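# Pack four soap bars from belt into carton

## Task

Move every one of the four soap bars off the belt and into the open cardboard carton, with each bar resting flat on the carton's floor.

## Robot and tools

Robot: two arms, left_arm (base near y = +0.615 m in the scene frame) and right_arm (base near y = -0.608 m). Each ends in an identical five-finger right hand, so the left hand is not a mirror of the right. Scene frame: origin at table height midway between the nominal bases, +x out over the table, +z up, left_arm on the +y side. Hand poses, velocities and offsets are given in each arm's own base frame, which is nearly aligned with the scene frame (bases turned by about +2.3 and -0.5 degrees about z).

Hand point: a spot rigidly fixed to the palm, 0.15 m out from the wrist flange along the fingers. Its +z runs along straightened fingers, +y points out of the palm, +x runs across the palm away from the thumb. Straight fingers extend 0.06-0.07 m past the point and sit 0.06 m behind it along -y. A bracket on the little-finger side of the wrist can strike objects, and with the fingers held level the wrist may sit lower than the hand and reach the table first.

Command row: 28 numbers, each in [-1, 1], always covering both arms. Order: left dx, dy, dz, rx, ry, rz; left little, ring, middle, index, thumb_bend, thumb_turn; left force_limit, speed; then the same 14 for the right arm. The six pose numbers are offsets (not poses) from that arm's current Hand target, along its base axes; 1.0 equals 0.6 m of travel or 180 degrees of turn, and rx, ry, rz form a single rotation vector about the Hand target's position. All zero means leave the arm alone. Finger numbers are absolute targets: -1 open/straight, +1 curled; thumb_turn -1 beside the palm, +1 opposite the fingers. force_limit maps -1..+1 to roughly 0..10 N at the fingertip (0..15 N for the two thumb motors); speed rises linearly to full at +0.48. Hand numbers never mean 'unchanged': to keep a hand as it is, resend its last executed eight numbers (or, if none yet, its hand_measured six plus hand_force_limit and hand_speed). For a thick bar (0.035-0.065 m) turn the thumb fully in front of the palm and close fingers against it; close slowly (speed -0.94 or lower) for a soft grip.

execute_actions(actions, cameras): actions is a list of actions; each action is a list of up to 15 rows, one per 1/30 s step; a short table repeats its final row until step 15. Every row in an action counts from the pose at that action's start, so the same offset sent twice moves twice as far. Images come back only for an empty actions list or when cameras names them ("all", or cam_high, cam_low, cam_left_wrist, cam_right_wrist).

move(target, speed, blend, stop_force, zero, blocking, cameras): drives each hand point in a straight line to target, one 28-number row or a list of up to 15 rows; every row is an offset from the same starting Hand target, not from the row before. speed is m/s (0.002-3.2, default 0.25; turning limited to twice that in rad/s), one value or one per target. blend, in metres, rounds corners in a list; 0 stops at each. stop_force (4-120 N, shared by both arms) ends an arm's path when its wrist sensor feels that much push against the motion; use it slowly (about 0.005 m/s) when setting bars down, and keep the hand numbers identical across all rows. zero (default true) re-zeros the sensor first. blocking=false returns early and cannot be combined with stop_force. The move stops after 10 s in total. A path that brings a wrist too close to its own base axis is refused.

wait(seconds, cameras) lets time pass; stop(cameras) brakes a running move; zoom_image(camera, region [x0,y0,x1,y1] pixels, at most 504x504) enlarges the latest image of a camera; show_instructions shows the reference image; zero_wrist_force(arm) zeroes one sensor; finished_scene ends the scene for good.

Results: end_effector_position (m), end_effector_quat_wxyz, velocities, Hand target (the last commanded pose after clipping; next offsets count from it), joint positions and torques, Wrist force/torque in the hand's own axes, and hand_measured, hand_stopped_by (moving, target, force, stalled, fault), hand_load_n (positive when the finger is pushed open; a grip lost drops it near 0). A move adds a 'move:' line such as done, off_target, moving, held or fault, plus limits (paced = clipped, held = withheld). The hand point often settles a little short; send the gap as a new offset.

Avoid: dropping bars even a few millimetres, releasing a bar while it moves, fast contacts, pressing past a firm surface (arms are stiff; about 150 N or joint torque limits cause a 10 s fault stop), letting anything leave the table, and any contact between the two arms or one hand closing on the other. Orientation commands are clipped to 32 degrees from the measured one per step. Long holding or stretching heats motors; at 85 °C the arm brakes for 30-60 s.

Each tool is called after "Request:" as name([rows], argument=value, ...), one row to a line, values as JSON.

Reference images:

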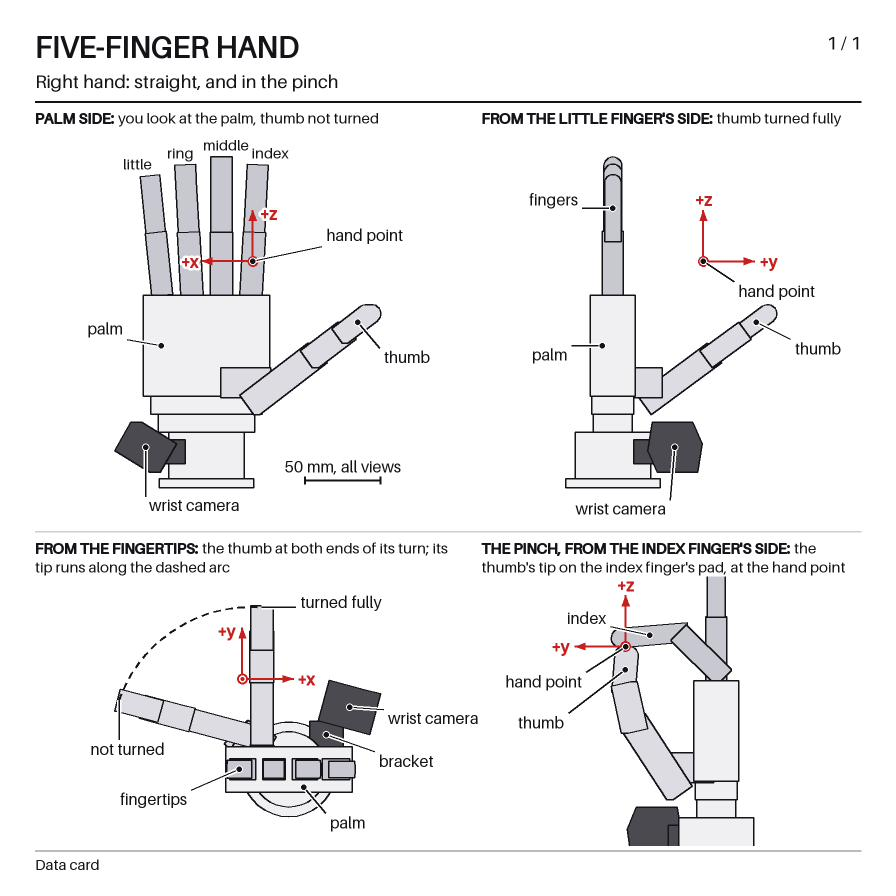

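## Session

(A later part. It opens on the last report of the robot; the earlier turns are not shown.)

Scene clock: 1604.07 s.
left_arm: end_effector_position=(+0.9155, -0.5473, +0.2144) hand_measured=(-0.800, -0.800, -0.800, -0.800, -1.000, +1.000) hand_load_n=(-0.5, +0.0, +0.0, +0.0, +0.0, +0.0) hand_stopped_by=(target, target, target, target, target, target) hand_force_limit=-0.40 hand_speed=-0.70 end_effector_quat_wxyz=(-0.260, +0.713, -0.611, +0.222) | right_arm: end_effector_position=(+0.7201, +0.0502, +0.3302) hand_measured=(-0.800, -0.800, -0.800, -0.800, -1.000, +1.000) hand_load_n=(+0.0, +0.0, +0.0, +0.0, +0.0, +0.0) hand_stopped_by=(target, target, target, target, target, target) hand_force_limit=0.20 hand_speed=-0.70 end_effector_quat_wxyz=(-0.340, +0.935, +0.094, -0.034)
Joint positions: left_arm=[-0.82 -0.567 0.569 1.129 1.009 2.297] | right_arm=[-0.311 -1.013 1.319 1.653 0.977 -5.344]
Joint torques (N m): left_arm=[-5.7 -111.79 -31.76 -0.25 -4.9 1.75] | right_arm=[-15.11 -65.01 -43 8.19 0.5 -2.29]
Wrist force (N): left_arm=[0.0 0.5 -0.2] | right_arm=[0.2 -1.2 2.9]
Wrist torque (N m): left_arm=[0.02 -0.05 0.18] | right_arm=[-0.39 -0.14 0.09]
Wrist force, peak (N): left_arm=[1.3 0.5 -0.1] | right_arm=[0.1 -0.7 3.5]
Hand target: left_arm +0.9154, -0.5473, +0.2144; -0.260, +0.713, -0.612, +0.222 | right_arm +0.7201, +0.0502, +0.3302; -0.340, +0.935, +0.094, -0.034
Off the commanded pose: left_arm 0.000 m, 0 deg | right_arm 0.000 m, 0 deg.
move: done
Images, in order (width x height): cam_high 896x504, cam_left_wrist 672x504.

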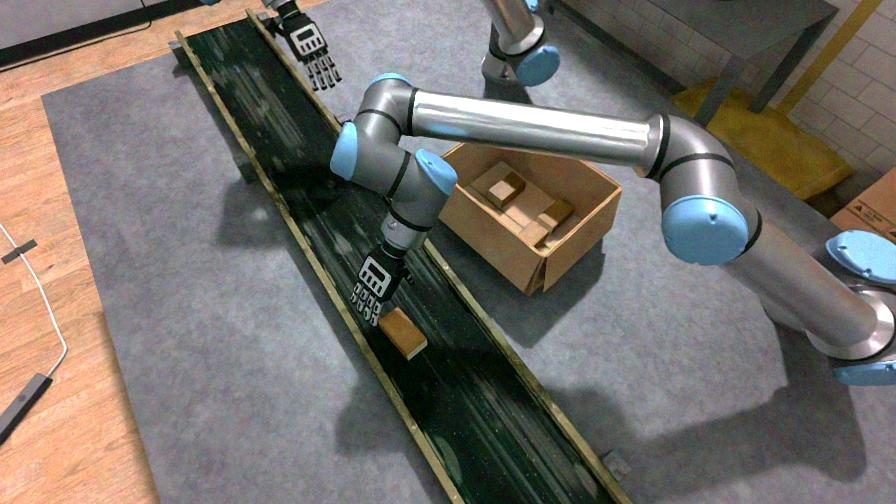

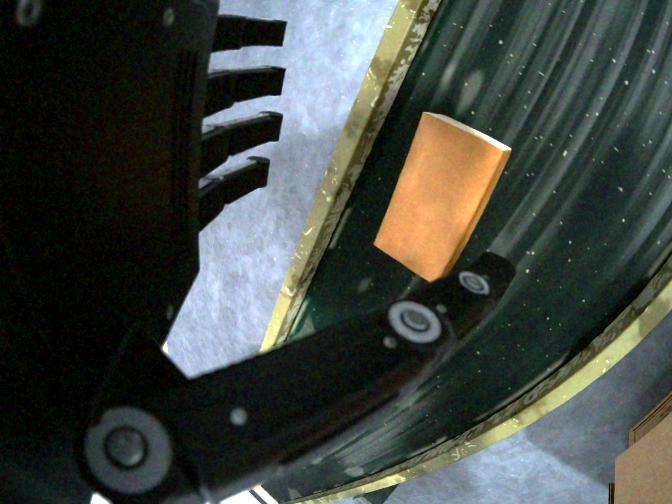

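Request:
move([
  [-0.0105,0.0278,0,0,0,0,-0.6,-0.6,-0.6,-0.6,-1,1,0.2,-0.7,0,0,0,0,0,0,-0.8,-0.8,-0.8,-0.8,-1,1,0.2,-0.7],
  [-0.0105,0.0278,-0.14,0,0,0,-0.6,-0.6,-0.6,-0.6,-1,1,0.2,-0.7,0,0,0,0,0,0,-0.8,-0.8,-0.8,-0.8,-1,1,0.2,-0.7],
], cameras=["cam_left_wrist","cam_low"], speed=0.08)

Request:
zoom_image(camera="cam_left_wrist", region=[200, 0, 536, 252])

Scene clock: 1661.03 s.
left_arm: end_effector_position=(+0.9091, -0.5307, +0.1305) hand_measured=(-0.600, -0.600, -0.600, -0.600, -1.000, +1.000) hand_load_n=(+0.0, +0.0, +0.0, +0.0, +0.0, +0.0) hand_stopped_by=(target, target, target, target, target, target) hand_force_limit=0.20 hand_speed=-0.70 end_effector_quat_wxyz=(-0.260, +0.713, -0.612, +0.222) | right_arm: end_effector_position=(+0.7201, +0.0502, +0.3302) hand_measured=(-0.800, -0.800, -0.800, -0.800, -1.000, +1.000) hand_load_n=(+0.0, +0.0, +0.0, +0.0, -0.5, +0.0) hand_stopped_by=(target, target, target, target, target, target) hand_force_limit=0.20 hand_speed=-0.70 end_effector_quat_wxyz=(-0.340, +0.935, +0.094, -0.034)
Joint positions: left_arm=[-0.813 -0.589 0.758 0.958 1.012 2.305] | right_arm=[-0.311 -1.013 1.319 1.653 0.977 -5.344]
Joint torques (N m): left_arm=[19.62 -89.73 -31.21 -1.55 0.85 1.7] | right_arm=[-13.64 -65.43 -43.12 8.02 0.57 -2.18]
Wrist force (N): left_arm=[0.6 0.3 -0.3] | right_arm=[-0.1 -1.1 2.8]
Wrist torque (N m): left_arm=[0.00 -0.12 0.22] | right_arm=[-0.37 -0.09 0.08]
Wrist force, peak (N): left_arm=[0.1 1.3 0.4] | right_arm=[0.3 -1.1 3.3]
Hand target: left_arm +0.9091, -0.5307, +0.1304; -0.260, +0.713, -0.612, +0.222 | right_arm +0.7201, +0.0502, +0.3302; -0.340, +0.935, +0.094, -0.034
Off the commanded pose: left_arm 0.000 m, 0 deg | right_arm 0.000 m, 0 deg.
move: done
Images, in order (width x height): cam_low 896x504, cam_left_wrist 672x504.

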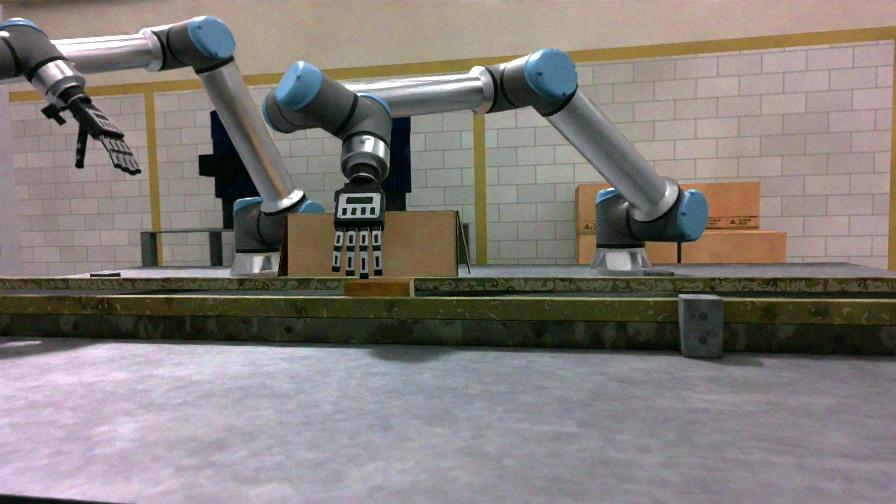

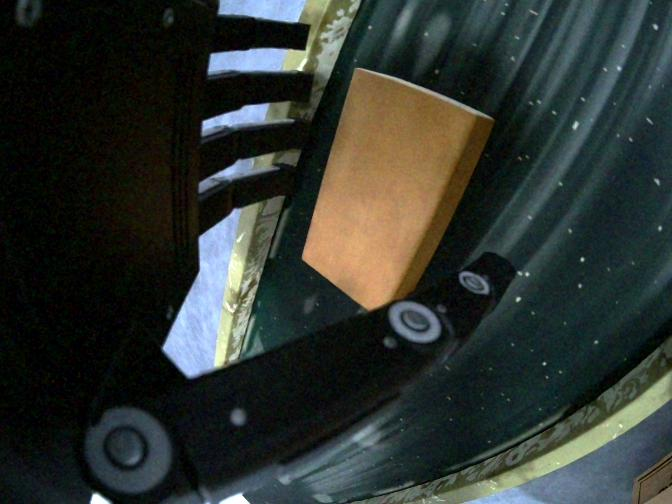

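Scaled by 1.500 from the camera's image (finer frame: 960x720).

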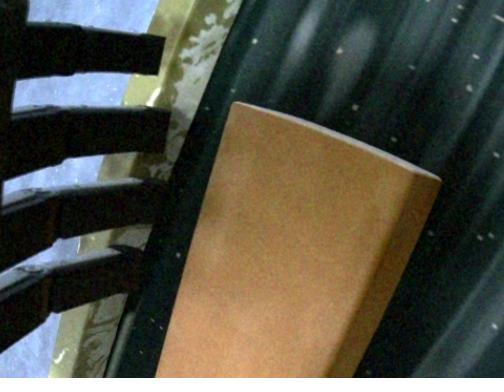

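Request:
move(target=[0,0,-0.0732,0,0,0,-0.6,-0.6,-0.6,-0.6,-1,1,0.2,-0.7,0,0,0,0,0,0,-0.8,-0.8,-0.8,-0.8,-1,1,0.2,-0.7], cameras=["cam_left_wrist"], speed=0.03, stop_force=8)

Scene clock: 1683.00 s.
left_arm: end_effector_position=(+0.9091, -0.5307, +0.0864) hand_measured=(-0.600, -0.600, -0.600, -0.600, -1.000, +1.000) hand_load_n=(+0.0, +0.0, +0.0, +0.0, +0.0, +0.0) hand_stopped_by=(target, target, target, target, target, target) hand_force_limit=0.20 hand_speed=-0.70 end_effector_quat_wxyz=(-0.260, +0.713, -0.612, +0.222) | right_arm: end_effector_position=(+0.7201, +0.0502, +0.3302) hand_measured=(-0.800, -0.800, -0.800, -0.800, -1.000, +1.000) hand_load_n=(+0.0, +0.0, +0.0, +0.0, +0.0, +0.0) hand_stopped_by=(target, target, target, target, target, target) hand_force_limit=0.20 hand_speed=-0.70 end_effector_quat_wxyz=(-0.340, +0.935, +0.094, -0.034)
Joint positions: left_arm=[-0.813 -0.569 0.798 0.898 1.012 2.305] | right_arm=[-0.311 -1.013 1.319 1.653 0.977 -5.344]
Joint torques (N m): left_arm=[7.56 -89.28 -30.41 -1.23 -3.07 0.92] | right_arm=[-15.63 -66.58 -42.77 8.24 0.47 -2.28]
Wrist force (N): left_arm=[0.5 0.8 -0.1] | right_arm=[0.2 -1.0 3.0]
Wrist torque (N m): left_arm=[0.11 -0.07 0.20] | right_arm=[-0.36 -0.15 0.09]
Wrist force, peak (N): left_arm=[0.6 1.4 -0.5] | right_arm=[-0.1 -0.7 3.6]
Hand target: left_arm +0.9091, -0.5307, +0.0864; -0.260, +0.713, -0.612, +0.222 | right_arm +0.7201, +0.0502, +0.3302; -0.340, +0.935, +0.094, -0.034
Off the commanded pose: left_arm 0.000 m, 0 deg | right_arm 0.000 m, 0 deg.
move: done

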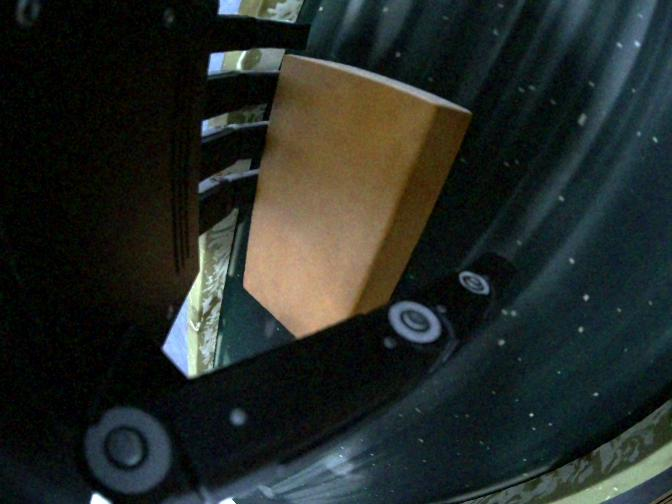

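Request:
move([
  [0,0,0,0,0,0,-0.6,-0.6,-0.5,-0.5,-1,1,-0.5,-0.7,0,0,0,0,0,0,-0.8,-0.8,-0.8,-0.8,-1,1,0.2,-0.7],
  [0,0,0,0,0,0,-0.6,-0.6,-0.5,-0.5,0.1,1,0.25,-0.85,0,0,0,0,0,0,-0.8,-0.8,-0.8,-0.8,-1,1,0.2,-0.7],
], cameras=["cam_left_wrist"])

Scene clock: 1693.17 s.
left_arm: end_effector_position=(+0.9091, -0.5307, +0.0864) hand_measured=(-0.600, -0.600, -0.500, -0.500, -0.412, +1.000) hand_load_n=(+0.0, +0.0, +0.5, +3.5, +8.5, -0.5) hand_stopped_by=(target, target, target, target, force, target) hand_force_limit=0.25 hand_speed=-0.85 end_effector_quat_wxyz=(-0.260, +0.713, -0.612, +0.222) | right_arm: end_effector_position=(+0.7201, +0.0502, +0.3302) hand_measured=(-0.800, -0.800, -0.800, -0.800, -1.000, +1.000) hand_load_n=(+0.0, +0.0, +0.0, +0.0, +0.0, +0.0) hand_stopped_by=(target, target, target, target, target, target) hand_force_limit=0.20 hand_speed=-0.70 end_effector_quat_wxyz=(-0.340, +0.935, +0.094, -0.034)
Joint positions: left_arm=[-0.813 -0.569 0.798 0.898 1.012 2.305] | right_arm=[-0.311 -1.013 1.319 1.653 0.977 -5.344]
Joint torques (N m): left_arm=[-7.32 -93.38 -32.13 5.66 -2.32 1.89] | right_arm=[-13.24 -65.35 -44.07 7.84 0.49 -2.16]
Wrist force (N): left_arm=[-0.1 1.4 -1.0] | right_arm=[-0.1 -0.9 3.1]
Wrist torque (N m): left_arm=[0.19 -0.04 0.21] | right_arm=[-0.35 -0.11 0.09]
Wrist force, peak (N): left_arm=[-0.2 1.3 -1.3] | right_arm=[0.3 -1.3 3.5]
Hand target: left_arm +0.9091, -0.5307, +0.0864; -0.260, +0.713, -0.612, +0.222 | right_arm +0.7201, +0.0502, +0.3302; -0.340, +0.935, +0.094, -0.034
Off the commanded pose: left_arm 0.000 m, 0 deg | right_arm 0.000 m, 0 deg.
move: done

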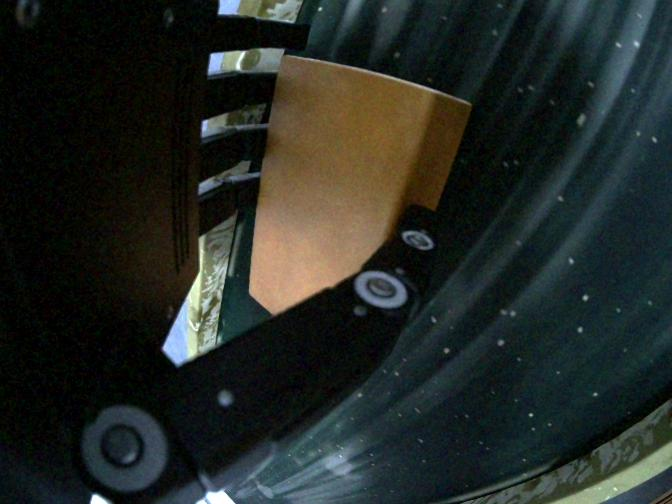

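Request:
move(target=[0,0,0,0,0,0,-0.6,-0.6,-0.45,-0.5,0.1,1,-0.4,-0.9,0,0,0,0,0,0,-0.8,-0.8,-0.8,-0.8,-1,1,0.2,-0.7])

Scene clock: 1697.87 s.
left_arm: end_effector_position=(+0.9091, -0.5307, +0.0864) hand_measured=(-0.600, -0.600, -0.484, -0.500, -0.412, +1.000) hand_load_n=(+0.0, +0.0, +4.0, +2.0, +10.0, +0.0) hand_stopped_by=(target, target, force, target, force, target) hand_force_limit=-0.40 hand_speed=-0.90 end_effector_quat_wxyz=(-0.260, +0.713, -0.612, +0.222) | right_arm: end_effector_position=(+0.7201, +0.0502, +0.3302) hand_measured=(-0.800, -0.800, -0.800, -0.800, -1.000, +1.000) hand_load_n=(+0.0, +0.0, +0.0, +0.0, +0.0, +0.0) hand_stopped_by=(target, target, target, target, target, target) hand_force_limit=0.20 hand_speed=-0.70 end_effector_quat_wxyz=(-0.340, +0.935, +0.094, -0.034)
Joint positions: left_arm=[-0.813 -0.569 0.798 0.898 1.012 2.305] | right_arm=[-0.311 -1.013 1.319 1.653 0.977 -5.344]
Joint torques (N m): left_arm=[-7.04 -99.15 -39.2 6.23 -2.21 1.83] | right_arm=[-15.27 -65.16 -42.93 7.8 0.46 -2.02]
Wrist force (N): left_arm=[1.2 -1.7 -0.6] | right_arm=[0.4 -0.7 3.2]
Wrist torque (N m): left_arm=[0.19 -0.09 0.20] | right_arm=[-0.33 -0.19 0.12]
Wrist force, peak (N): left_arm=[1.2 -2.2 -0.8] | right_arm=[0.1 -1.0 3.5]
Hand target: left_arm +0.9091, -0.5307, +0.0864; -0.260, +0.713, -0.612, +0.222 | right_arm +0.7201, +0.0502, +0.3302; -0.340, +0.935, +0.094, -0.034
Off the commanded pose: left_arm 0.000 m, 0 deg | right_arm 0.000 m, 0 deg.
move: done

Request:
move(target=[0,0,0.05,0,0,0,-0.6,-0.6,-0.45,-0.5,0.1,1,-0.4,-0.9,0,0,0,0,0,0,-0.8,-0.8,-0.8,-0.8,-1,1,0.2,-0.7], cameras=["cam_left_wrist","cam_low"], speed=0.04)

Request:
zoom_image(camera="cam_low", region=[280, 180, 480, 310])

Scene clock: 1703.17 s.
left_arm: end_effector_position=(+0.9091, -0.5307, +0.1164) hand_measured=(-0.600, -0.600, -0.484, -0.500, -0.412, +1.000) hand_load_n=(+0.0, +0.0, +3.5, +1.0, +9.5, +0.5) hand_stopped_by=(target, target, force, target, force, target) hand_force_limit=-0.40 hand_speed=-0.90 end_effector_quat_wxyz=(-0.260, +0.713, -0.612, +0.222) | right_arm: end_effector_position=(+0.7201, +0.0502, +0.3302) hand_measured=(-0.800, -0.800, -0.800, -0.800, -1.000, +1.000) hand_load_n=(+0.0, +0.0, +0.0, +0.0, +0.0, +0.0) hand_stopped_by=(target, target, target, target, target, target) hand_force_limit=0.20 hand_speed=-0.70 end_effector_quat_wxyz=(-0.340, +0.935, +0.094, -0.034)
Joint positions: left_arm=[-0.813 -0.583 0.772 0.938 1.012 2.305] | right_arm=[-0.311 -1.013 1.319 1.653 0.977 -5.344]
Joint torques (N m): left_arm=[-8.24 -115.39 -45.65 6.71 -2.79 0.23] | right_arm=[-15.22 -66.38 -42.58 7.87 0.42 -1.92]
Wrist force (N): left_arm=[0.0 2.5 2.6] | right_arm=[-0.2 -0.8 3.2]
Wrist torque (N m): left_arm=[-0.02 -0.06 0.21] | right_arm=[-0.35 -0.09 0.08]
Wrist force, peak (N): left_arm=[0.6 3.2 2.5] | right_arm=[0.1 -1.2 3.4]
Hand target: left_arm +0.9091, -0.5307, +0.1164; -0.260, +0.713, -0.612, +0.222 | right_arm +0.7201, +0.0502, +0.3302; -0.340, +0.935, +0.094, -0.034
Off the commanded pose: left_arm 0.000 m, 0 deg | right_arm 0.000 m, 0 deg.
move: done
Images, in order (width x height): cam_low 896x504, cam_left_wrist 672x504.

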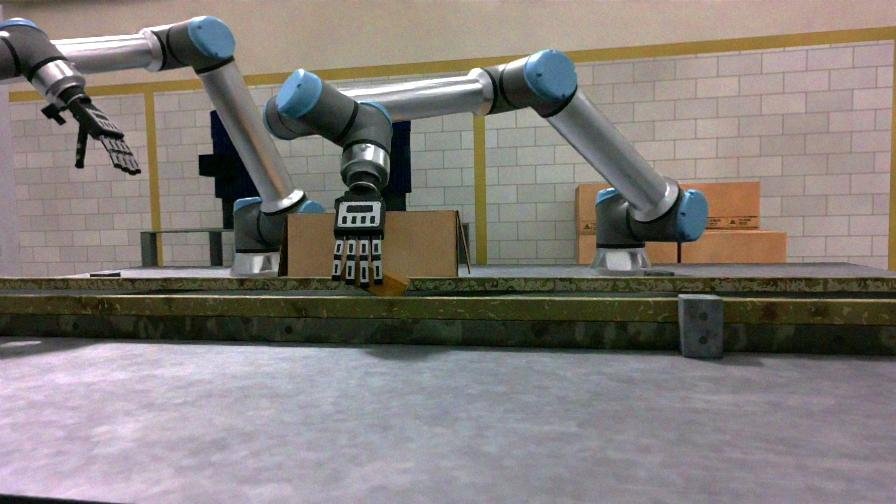

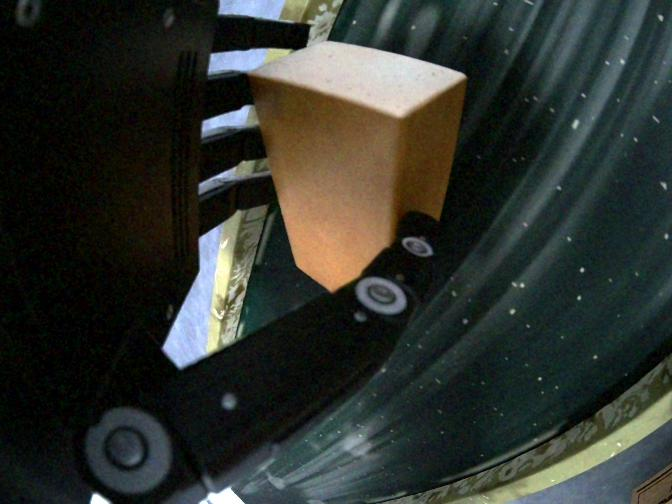

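Scaled by 2.520 from the camera's image (finer frame: 1280x720).

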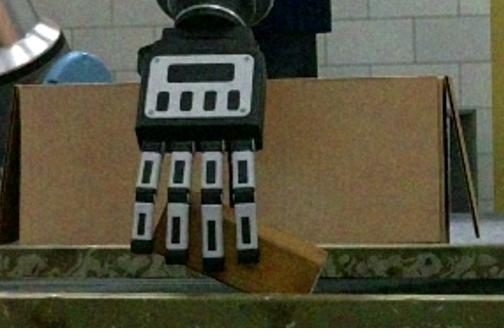

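Request:
move(target=[0,0,-0.05,0,0,0,-0.6,-0.6,-0.45,-0.5,0.1,1,-0.4,-0.9,0,0,0,0,0,0,-0.8,-0.8,-0.8,-0.8,-1,1,0.2,-0.7], cameras=["cam_left_wrist","cam_low"], speed=0.015)

Request:
zoom_image(camera="cam_low", region=[280, 180, 480, 310])

Scene clock: 1723.17 s.
left_arm: end_effector_position=(+0.9091, -0.5307, +0.0866) hand_measured=(-0.600, -0.600, -0.484, -0.500, -0.412, +1.000) hand_load_n=(+0.0, +0.0, +2.5, +1.0, +10.0, +0.5) hand_stopped_by=(target, target, force, target, force, target) hand_force_limit=-0.40 hand_speed=-0.90 end_effector_quat_wxyz=(-0.260, +0.713, -0.612, +0.222) | right_arm: end_effector_position=(+0.7201, +0.0502, +0.3302) hand_measured=(-0.800, -0.800, -0.800, -0.800, -1.000, +1.000) hand_load_n=(+0.0, +0.0, +0.0, +0.0, +0.0, +0.0) hand_stopped_by=(target, target, target, target, target, target) hand_force_limit=0.20 hand_speed=-0.70 end_effector_quat_wxyz=(-0.340, +0.935, +0.094, -0.034)
Joint positions: left_arm=[-0.813 -0.569 0.797 0.898 1.012 2.305] | right_arm=[-0.311 -1.013 1.319 1.653 0.977 -5.344]
Joint torques (N m): left_arm=[-2.54 -86.49 -30.32 -1.49 -2.28 -1.16] | right_arm=[-12.73 -64.83 -43.06 7.86 0.39 -2.18]
Wrist force (N): left_arm=[0.3 -0.6 -5.6] | right_arm=[0.2 -1.2 2.7]
Wrist torque (N m): left_arm=[0.09 0.02 0.21] | right_arm=[-0.37 -0.14 0.09]
Wrist force, peak (N): left_arm=[0.6 0.1 -6.3] | right_arm=[-0.2 -1.3 3.5]
Hand target: left_arm +0.9091, -0.5307, +0.0864; -0.260, +0.713, -0.612, +0.222 | right_arm +0.7201, +0.0502, +0.3302; -0.340, +0.935, +0.094, -0.034
Off the commanded pose: left_arm 0.000 m, 0 deg | right_arm 0.000 m, 0 deg.
move: done
Images, in order (width x height): cam_low 896x504, cam_left_wrist 672x504.

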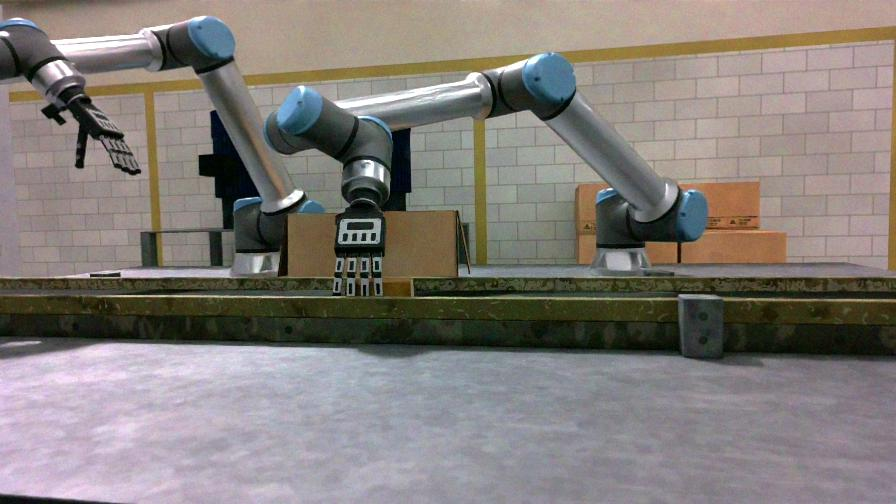

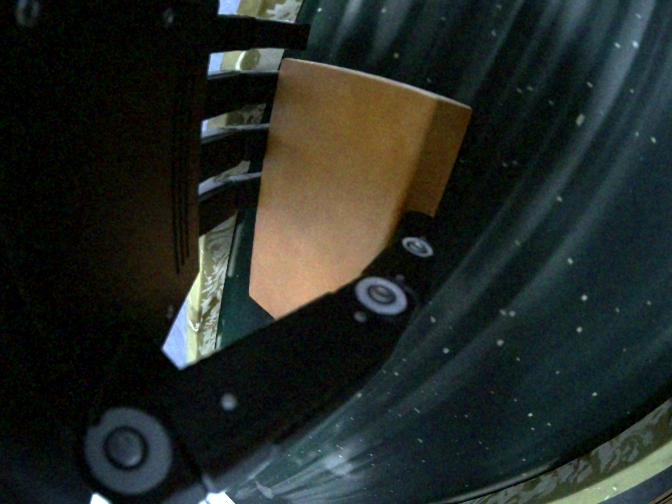

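Scaled by 2.520 from the camera's image (finer frame: 1280x720).

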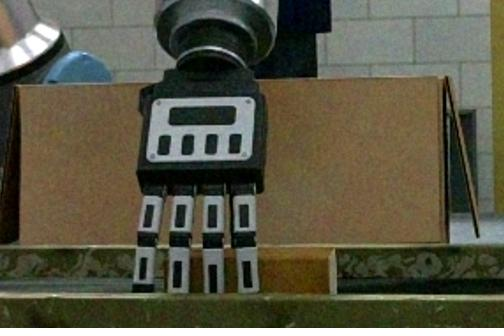

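Request:
move([
  [0,0,0.0005,0,0,0,-0.6,-0.6,-0.484,-0.5,-1,1,-0.4,-0.8,0,0,0,0,0,0,-0.8,-0.8,-0.8,-0.8,-1,1,0.2,-0.7],
  [0,0,0.0005,0,0,0,-0.6,-0.6,-0.6,-0.6,-1,1,-0.4,-0.7,0,0,0,0,0,0,-0.8,-0.8,-0.8,-0.8,-1,1,0.2,-0.7],
  [-0.001,0.0067,0.0005,0,0,0,-0.6,-0.6,-0.6,-0.6,-1,1,-0.4,-0.7,0,0,0,0,0,0,-0.8,-0.8,-0.8,-0.8,-1,1,0.2,-0.7],
], cameras=["cam_left_wrist"], speed=0.02)

Request:
zoom_image(camera="cam_left_wrist", region=[200, 0, 536, 252])

Scene clock: 1741.53 s.
left_arm: end_effector_position=(+0.9085, -0.5267, +0.0867) hand_measured=(-0.600, -0.600, -0.600, -0.600, -1.000, +1.000) hand_load_n=(+0.0, +0.0, +0.0, +0.0, +0.0, +0.0) hand_stopped_by=(target, target, target, target, target, target) hand_force_limit=-0.40 hand_speed=-0.70 end_effector_quat_wxyz=(-0.260, +0.713, -0.612, +0.222) | right_arm: end_effector_position=(+0.7201, +0.0502, +0.3302) hand_measured=(-0.800, -0.800, -0.800, -0.800, -1.000, +1.000) hand_load_n=(+0.0, +0.0, +0.0, +0.0, +0.0, +0.0) hand_stopped_by=(target, target, target, target, target, target) hand_force_limit=0.20 hand_speed=-0.70 end_effector_quat_wxyz=(-0.340, +0.935, +0.094, -0.034)
Joint positions: left_arm=[-0.81 -0.576 0.81 0.891 1.013 2.307] | right_arm=[-0.311 -1.013 1.319 1.653 0.977 -5.344]
Joint torques (N m): left_arm=[18.28 -112.29 -31.02 -0.38 1.76 2.89] | right_arm=[-14 -66.15 -42.32 7.81 0.08 -1.95]
Wrist force (N): left_arm=[0.3 0.8 0.0] | right_arm=[0.4 -1.0 3.3]
Wrist torque (N m): left_arm=[0.08 -0.05 -0.17] | right_arm=[-0.39 -0.19 0.11]
Wrist force, peak (N): left_arm=[0.4 -0.8 -6.2] | right_arm=[-0.1 -1.3 3.4]
Hand target: left_arm +0.9085, -0.5266, +0.0867; -0.260, +0.713, -0.612, +0.222 | right_arm +0.7201, +0.0502, +0.3302; -0.340, +0.935, +0.094, -0.034
Off the commanded pose: left_arm 0.000 m, 0 deg | right_arm 0.000 m, 0 deg.
move: done

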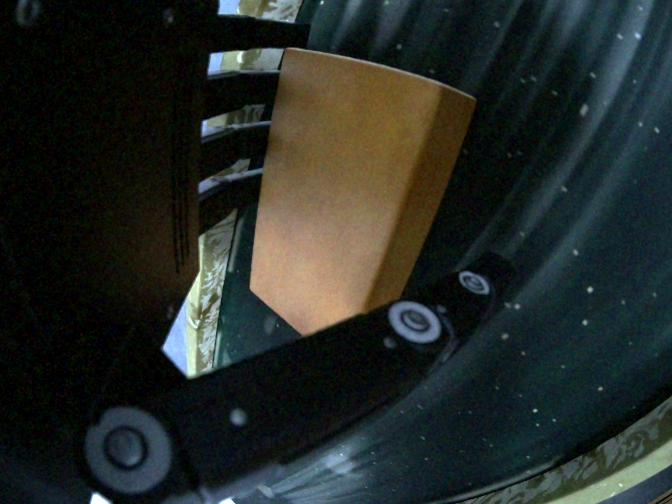

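Scaled by 1.500 from the camera's image (finer frame: 960x720).

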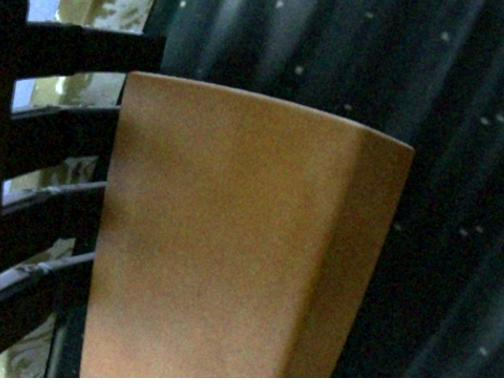

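Request:
move([
  [0,0,-0.0005,0,0,0,-0.6,-0.6,-0.49,-0.5,-1,1,-0.5,-0.7,0,0,0,0,0,0,-0.8,-0.8,-0.8,-0.8,-1,1,0.2,-0.7],
  [0,0,-0.0005,0,0,0,-0.6,-0.6,-0.49,-0.5,0.1,1,0.35,-0.85,0,0,0,0,0,0,-0.8,-0.8,-0.8,-0.8,-1,1,0.2,-0.7],
], cameras=["cam_left_wrist"])

Scene clock: 1751.37 s.
left_arm: end_effector_position=(+0.9085, -0.5266, +0.0864) hand_measured=(-0.600, -0.600, -0.490, -0.500, -0.406, +1.000) hand_load_n=(+0.0, +0.0, +2.5, +3.0, +11.0, +0.0) hand_stopped_by=(target, target, target, target, force, target) hand_force_limit=0.35 hand_speed=-0.85 end_effector_quat_wxyz=(-0.260, +0.713, -0.612, +0.222) | right_arm: end_effector_position=(+0.7201, +0.0502, +0.3302) hand_measured=(-0.800, -0.800, -0.800, -0.800, -1.000, +1.000) hand_load_n=(+0.0, +0.0, +0.0, +0.0, +0.0, +0.0) hand_stopped_by=(target, target, target, target, target, target) hand_force_limit=0.20 hand_speed=-0.70 end_effector_quat_wxyz=(-0.340, +0.935, +0.094, -0.034)
Joint positions: left_arm=[-0.81 -0.575 0.81 0.891 1.013 2.307] | right_arm=[-0.311 -1.013 1.319 1.653 0.977 -5.344]
Joint torques (N m): left_arm=[17.35 -89.77 -33.14 -0.87 1.65 2.84] | right_arm=[-13.21 -67.33 -42.98 7.72 0.26 -1.77]
Wrist force (N): left_arm=[0.7 1.6 0.1] | right_arm=[0.5 -0.7 2.7]
Wrist torque (N m): left_arm=[0.07 -0.12 -0.13] | right_arm=[-0.31 -0.18 0.12]
Wrist force, peak (N): left_arm=[0.4 2.3 0.6] | right_arm=[-0.1 -1.4 3.5]
Hand target: left_arm +0.9085, -0.5266, +0.0864; -0.260, +0.713, -0.612, +0.222 | right_arm +0.7201, +0.0502, +0.3302; -0.340, +0.935, +0.094, -0.034
Off the commanded pose: left_arm 0.000 m, 0 deg | right_arm 0.000 m, 0 deg.
move: done

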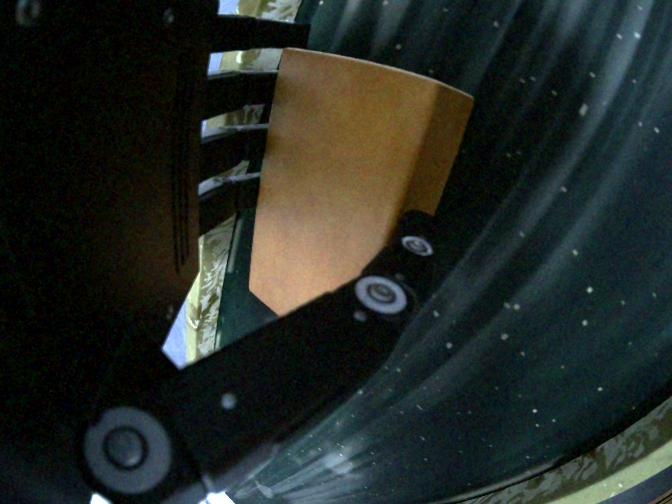

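Request:
move(target=[0,0,0.05,0,0,0,-0.6,-0.6,-0.49,-0.5,0.1,1,0.35,-0.85,0,0,0,0,0,0,-0.8,-0.8,-0.8,-0.8,-1,1,0.2,-0.7], cameras=["cam_left_wrist","cam_low"], speed=0.04)

Request:
zoom_image(camera="cam_low", region=[280, 180, 480, 310])

Scene clock: 1758.20 s.
left_arm: end_effector_position=(+0.9085, -0.5266, +0.1164) hand_measured=(-0.600, -0.600, -0.490, -0.500, -0.406, +1.000) hand_load_n=(-0.5, +0.0, +2.5, +2.5, +11.0, +0.0) hand_stopped_by=(target, target, target, target, force, target) hand_force_limit=0.35 hand_speed=-0.85 end_effector_quat_wxyz=(-0.260, +0.713, -0.612, +0.222) | right_arm: end_effector_position=(+0.7201, +0.0502, +0.3302) hand_measured=(-0.800, -0.800, -0.800, -0.800, -1.000, +1.000) hand_load_n=(+0.0, +0.0, +0.0, +0.0, +0.0, +0.0) hand_stopped_by=(target, target, target, target, target, target) hand_force_limit=0.20 hand_speed=-0.70 end_effector_quat_wxyz=(-0.340, +0.935, +0.094, -0.034)
Joint positions: left_arm=[-0.81 -0.59 0.784 0.931 1.013 2.307] | right_arm=[-0.311 -1.013 1.319 1.653 0.977 -5.344]
Joint torques (N m): left_arm=[14.67 -116.24 -44.88 6.91 -0.58 2.59] | right_arm=[-11.87 -66.47 -42.53 7.79 0.09 -2.23]
Wrist force (N): left_arm=[0.4 2.4 2.7] | right_arm=[0.0 -1.3 2.9]
Wrist torque (N m): left_arm=[-0.06 -0.10 -0.13] | right_arm=[-0.40 -0.12 0.08]
Wrist force, peak (N): left_arm=[0.2 3.2 2.8] | right_arm=[-0.2 -1.4 3.4]
Hand target: left_arm +0.9085, -0.5266, +0.1164; -0.260, +0.713, -0.612, +0.222 | right_arm +0.7201, +0.0502, +0.3302; -0.340, +0.935, +0.094, -0.034
Off the commanded pose: left_arm 0.000 m, 0 deg | right_arm 0.000 m, 0 deg.
move: done
Images, in order (width x height): cam_low 896x504, cam_left_wrist 672x504.

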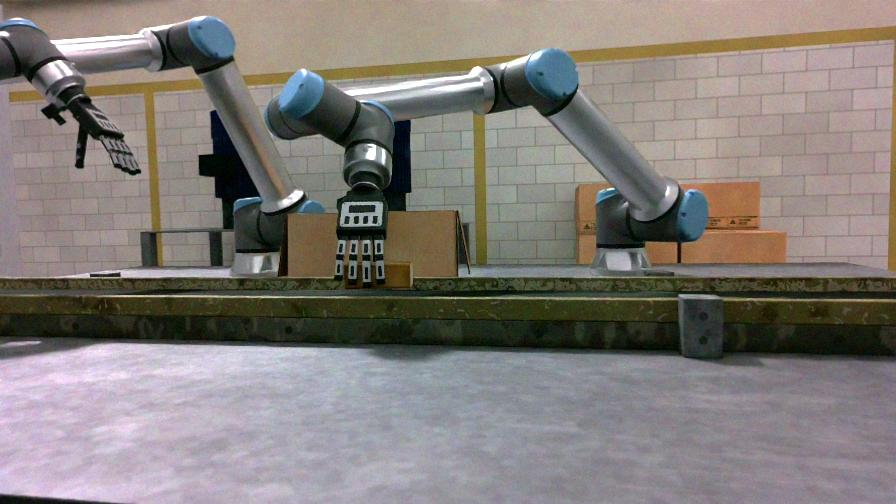

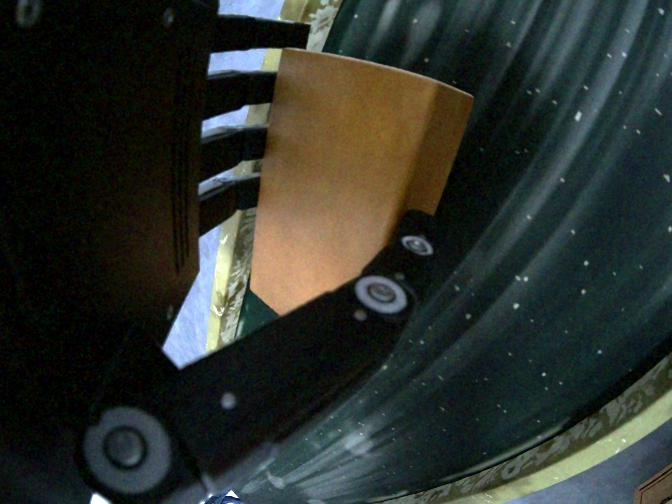

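Scaled by 2.520 from the camera's image (finer frame: 1280x720).

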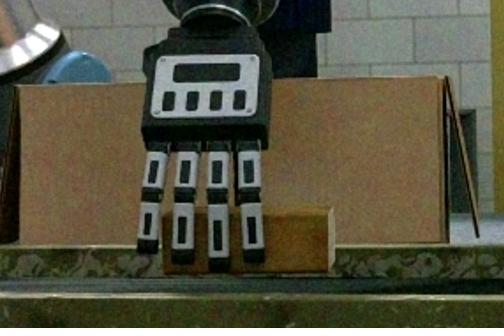

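Request:
move([
  [0,0,0.33,0,0,0,-0.6,-0.6,-0.49,-0.5,0.1,1,0.35,-0.85,0,0,0,0,0,0,-0.8,-0.8,-0.8,-0.8,-1,1,0.2,-0.7],
  [-0.6315,-0.313,0.40,0,0,-0.5,-0.6,-0.6,-0.49,-0.5,0.1,1,0.35,-0.85,0,0,0,0,0,0,-0.8,-0.8,-0.8,-0.8,-1,1,0.2,-0.7],
], cameras=["all"], speed=0.18, blend=0.04)

Request:
zoom_image(camera="cam_left_wrist", region=[300, 0, 636, 252])

Scene clock: 1774.53 s.
left_arm: end_effector_position=(+0.5297, -0.7144, +0.3564) hand_measured=(-0.600, -0.600, -0.490, -0.500, -0.406, +1.000) hand_load_n=(+0.0, +0.0, +2.5, +2.5, +11.0, +0.0) hand_stopped_by=(target, target, target, target, force, target) hand_force_limit=0.35 hand_speed=-0.85 end_effector_quat_wxyz=(+0.027, -0.072, +0.937, -0.341) | right_arm: end_effector_position=(+0.7201, +0.0502, +0.3302) hand_measured=(-0.800, -0.800, -0.800, -0.800, -1.000, +1.000) hand_load_n=(+0.0, +0.0, +0.0, +0.0, +0.0, +0.0) hand_stopped_by=(target, target, target, target, target, target) hand_force_limit=0.20 hand_speed=-0.70 end_effector_quat_wxyz=(-0.340, +0.935, +0.094, -0.034)
Joint positions: left_arm=[-1.122 -1.117 1.216 0.794 1.757 3.371] | right_arm=[-0.311 -1.013 1.319 1.653 0.977 -5.344]
Joint torques (N m): left_arm=[-13.02 -82.07 -44.2 5.21 3.13 3.23] | right_arm=[-13.14 -66.46 -42.01 7.66 -0.14 -1.84]
Wrist force (N): left_arm=[0.2 2.7 2.8] | right_arm=[0.4 -1.3 3.3]
Wrist torque (N m): left_arm=[0.00 -0.11 -0.16] | right_arm=[-0.42 -0.19 0.10]
Wrist force, peak (N): left_arm=[0.6 4.4 3.6] | right_arm=[0.2 -1.0 3.8]
Hand target: left_arm +0.5296, -0.7144, +0.3564; +0.027, -0.072, +0.937, -0.341 | right_arm +0.7201, +0.0502, +0.3302; -0.340, +0.935, +0.094, -0.034
Off the commanded pose: left_arm 0.000 m, 0 deg | right_arm 0.000 m, 0 deg.
move: done

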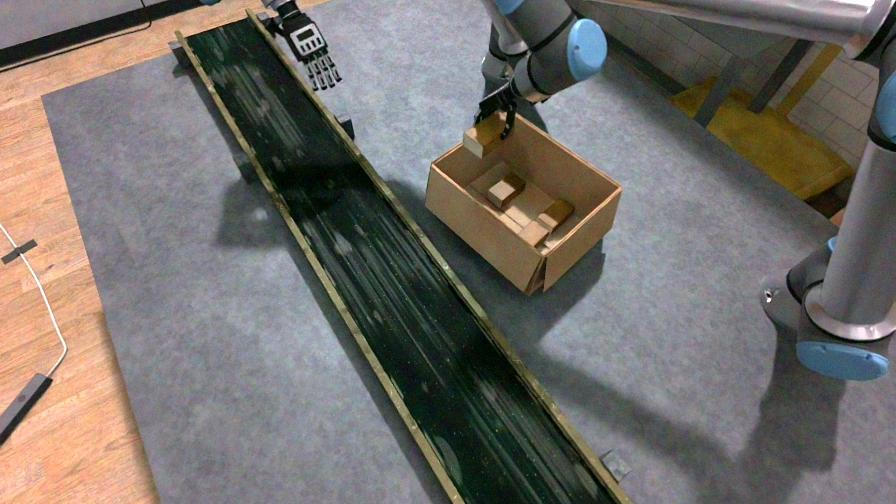

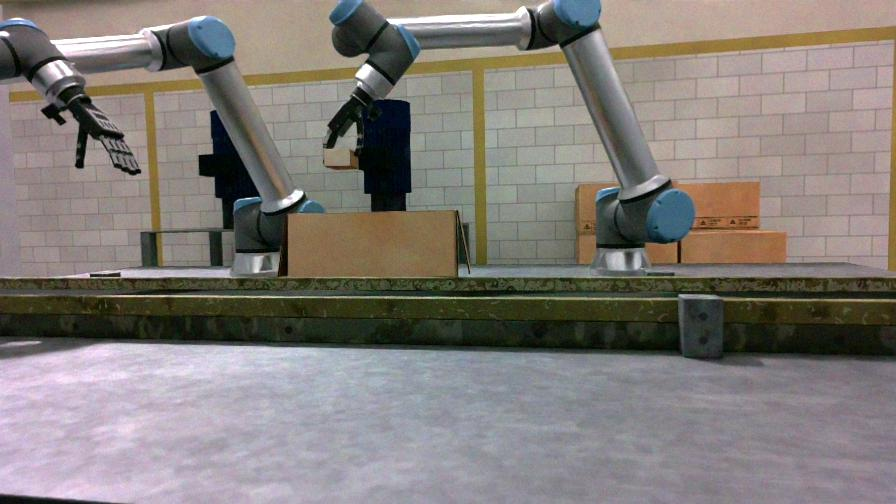

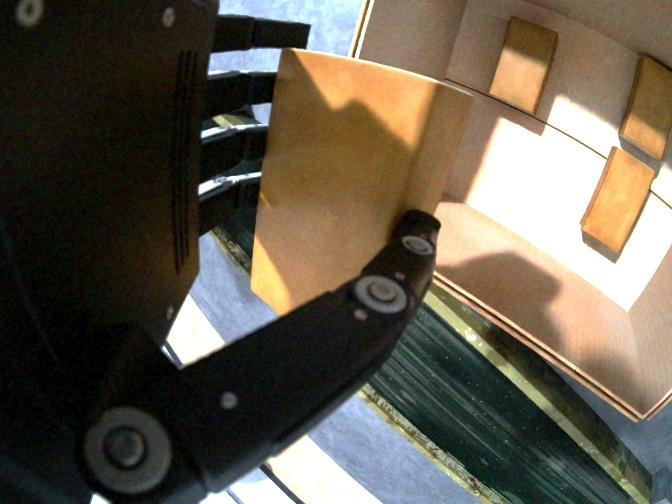

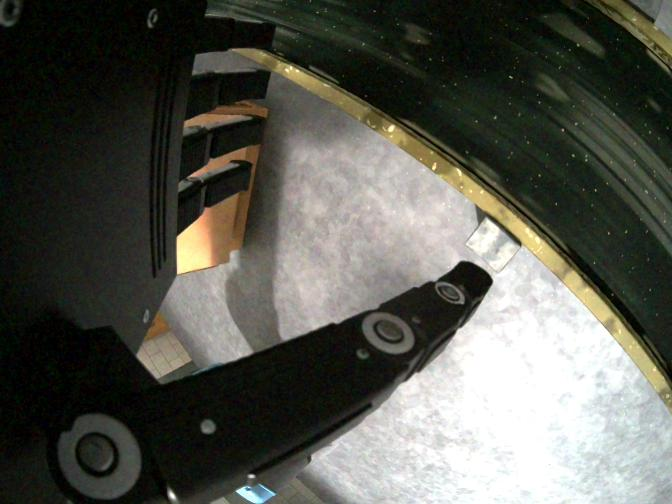

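Scaled by 1.500 from the camera's image (finer frame: 960x720).

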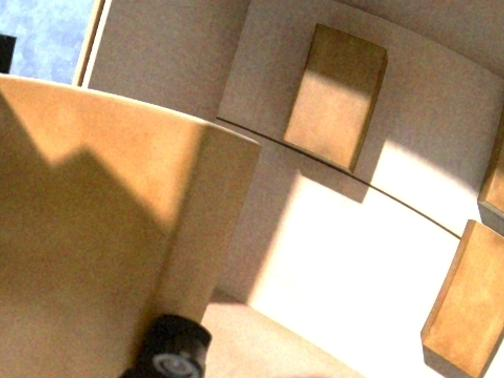

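Request:
move([
  [0.0067,0.001,0,0,0,0,-0.6,-0.6,-0.49,-0.5,0.1,1,0.35,-0.85,0,0,0,0,0,0,-0.8,-0.8,-0.8,-0.8,-1,1,0.2,-0.7],
  [0.0067,0.001,-0.4970,0,0,0,-0.6,-0.6,-0.49,-0.5,0.1,1,0.35,-0.85,0,0,0,0,0,0,-0.8,-0.8,-0.8,-0.8,-1,1,0.2,-0.7],
], cameras=["cam_left_wrist","cam_high"], speed=0.09, stop_force=10)

Scene clock: 1807.43 s.
left_arm: end_effector_position=(+0.5337, -0.7138, +0.0582) hand_measured=(-0.600, -0.600, -0.490, -0.500, -0.406, +1.000) hand_load_n=(+0.0, +0.0, +2.5, +2.5, +11.0, +0.0) hand_stopped_by=(target, target, target, target, force, target) hand_force_limit=0.35 hand_speed=-0.85 end_effector_quat_wxyz=(+0.027, -0.072, +0.937, -0.341) | right_arm: end_effector_position=(+0.7201, +0.0502, +0.3302) hand_measured=(-0.800, -0.800, -0.800, -0.800, -1.000, +1.000) hand_load_n=(+0.0, +0.0, +0.0, -0.5, +0.0, +0.0) hand_stopped_by=(target, target, target, target, target, target) hand_force_limit=0.20 hand_speed=-0.70 end_effector_quat_wxyz=(-0.340, +0.935, +0.094, -0.034)
Joint positions: left_arm=[-1.117 -0.952 1.512 0.334 1.761 3.375] | right_arm=[-0.311 -1.013 1.319 1.653 0.977 -5.344]
Joint torques (N m): left_arm=[3.89 -68.47 -27.92 -1.61 -1.74 -0.87] | right_arm=[-12.51 -66.05 -42.83 7.49 -0.04 -1.7]
Wrist force (N): left_arm=[-0.2 2.1 3.1] | right_arm=[0.3 -0.9 3.0]
Wrist torque (N m): left_arm=[-0.22 -0.07 -0.21] | right_arm=[-0.35 -0.15 0.11]
Wrist force, peak (N): left_arm=[-0.3 3.2 4.0] | right_arm=[0.2 -1.2 3.6]
Hand target: left_arm +0.5337, -0.7138, +0.0582; +0.027, -0.072, +0.937, -0.341 | right_arm +0.7201, +0.0502, +0.3302; -0.340, +0.935, +0.094, -0.034
Off the commanded pose: left_arm 0.000 m, 0 deg | right_arm 0.000 m, 0 deg.
move: done
Images, in order (width x height): cam_high 896x504, cam_left_wrist 672x504.

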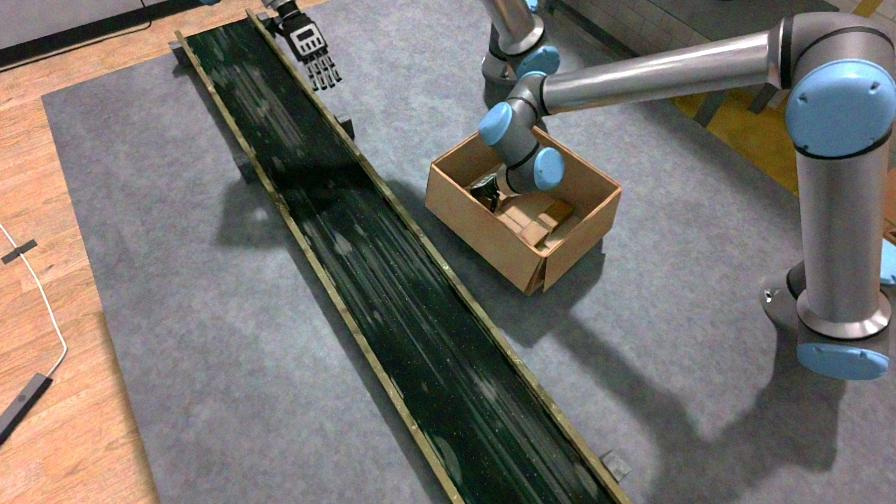

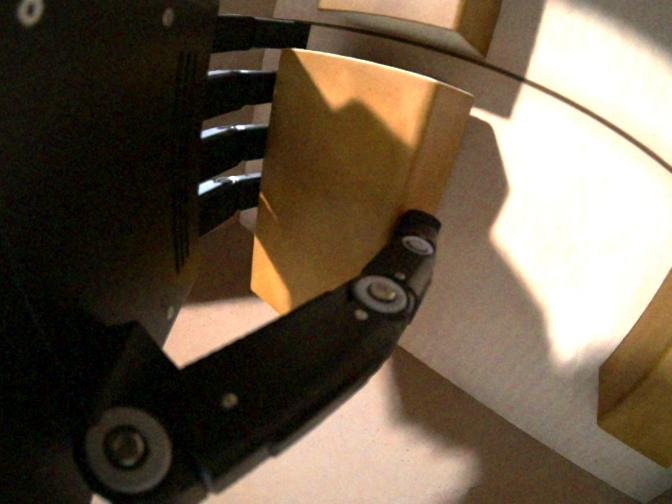

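Request:
move(target=[0,0,-0.030,0,0,0,-0.6,-0.6,-0.49,-0.5,0.1,1,0.35,-0.85,0,0,0,0,0,0,-0.8,-0.8,-0.8,-0.8,-1,1,0.2,-0.7], speed=0.004, stop_force=4)

Request:
move([
  [0,0,0.0005,0,0,0,-0.6,-0.6,-0.49,-0.5,-0.6,1,-0.4,-0.8,0,0,0,0,0,0,-0.8,-0.8,-0.8,-0.8,-1,1,0.2,-0.7],
  [0,0,0.0005,0,0,0,-0.75,-0.75,-0.75,-0.75,-1,1,-0.4,-0.7,0,0,0,0,0,0,-0.8,-0.8,-0.8,-0.8,-1,1,0.2,-0.7],
], cameras=["cam_left_wrist"], speed=0.02)

Scene clock: 1819.60 s.
left_arm: end_effector_position=(+0.5337, -0.7139, +0.0454) hand_measured=(-0.600, -0.600, -0.490, -0.500, -0.406, +1.000) hand_load_n=(+0.0, +0.0, +2.5, +2.5, +10.5, +0.0) hand_stopped_by=(target, target, target, target, force, target) hand_force_limit=0.35 hand_speed=-0.85 end_effector_quat_wxyz=(+0.027, -0.072, +0.937, -0.341) | right_arm: end_effector_position=(+0.7201, +0.0502, +0.3302) hand_measured=(-0.800, -0.800, -0.800, -0.800, -1.000, +1.000) hand_load_n=(+0.0, +0.0, -0.5, +0.0, +0.0, +0.0) hand_stopped_by=(target, target, target, target, target, target) hand_force_limit=0.20 hand_speed=-0.70 end_effector_quat_wxyz=(-0.340, +0.935, +0.094, -0.034)
Joint positions: left_arm=[-1.117 -0.941 1.519 0.316 1.761 3.375] | right_arm=[-0.311 -1.013 1.319 1.653 0.977 -5.344]
Joint torques (N m): left_arm=[-6.63 -84.03 -34.57 5.65 -1.84 -0.72] | right_arm=[-12.82 -66.77 -41.03 7.66 -0.15 -1.93]
Wrist force (N): left_arm=[1.0 -1.0 -1.0] | right_arm=[0.0 -0.9 2.9]
Wrist torque (N m): left_arm=[-0.06 -0.01 -0.17] | right_arm=[-0.35 -0.10 0.09]
Wrist force, peak (N): left_arm=[-0.4 3.0 3.7] | right_arm=[0.6 -0.6 3.8]
Hand target: left_arm +0.5337, -0.7139, +0.0454; +0.027, -0.072, +0.937, -0.341 (not the last commanded pose) | right_arm +0.7201, +0.0502, +0.3302; -0.340, +0.935, +0.094, -0.034
Off the commanded pose: left_arm 0.005 m, 0 deg | right_arm 0.000 m, 0 deg.
move: contact (left_arm)

Scene clock: 1821.77 s.
left_arm: end_effector_position=(+0.5337, -0.7139, +0.0457) hand_measured=(-0.750, -0.750, -0.750, -0.750, -1.000, +1.000) hand_load_n=(+0.0, +0.0, -0.5, +0.0, +0.0, +0.0) hand_stopped_by=(target, target, target, target, target, target) hand_force_limit=-0.40 hand_speed=-0.70 end_effector_quat_wxyz=(+0.027, -0.072, +0.937, -0.341) | right_arm: end_effector_position=(+0.7201, +0.0502, +0.3302) hand_measured=(-0.800, -0.800, -0.800, -0.800, -1.000, +1.000) hand_load_n=(+0.0, +0.0, +0.0, +0.0, +0.0, +0.0) hand_stopped_by=(target, target, target, target, target, target) hand_force_limit=0.20 hand_speed=-0.70 end_effector_quat_wxyz=(-0.340, +0.935, +0.094, -0.034)
Joint positions: left_arm=[-1.117 -0.941 1.519 0.317 1.761 3.375] | right_arm=[-0.311 -1.013 1.319 1.653 0.977 -5.344]
Joint torques (N m): left_arm=[-7.36 -86.22 -37.49 2.64 -1.33 -0.83] | right_arm=[-13.16 -68.61 -42.07 7.53 0.07 -1.56]
Wrist force (N): left_arm=[0.1 0.6 1.4] | right_arm=[0.0 -1.0 3.1]
Wrist torque (N m): left_arm=[-0.13 -0.13 -0.18] | right_arm=[-0.37 -0.12 0.08]
Wrist force, peak (N): left_arm=[0.1 -0.9 2.2] | right_arm=[0.1 -1.4 3.3]
Hand target: left_arm +0.5337, -0.7139, +0.0457; +0.027, -0.072, +0.937, -0.341 | right_arm +0.7201, +0.0502, +0.3302; -0.340, +0.935, +0.094, -0.034
Off the commanded pose: left_arm 0.000 m, 0 deg | right_arm 0.000 m, 0 deg.
move: done

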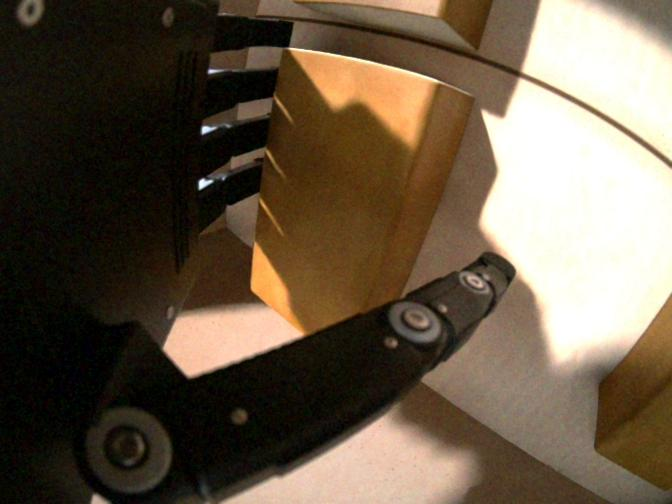

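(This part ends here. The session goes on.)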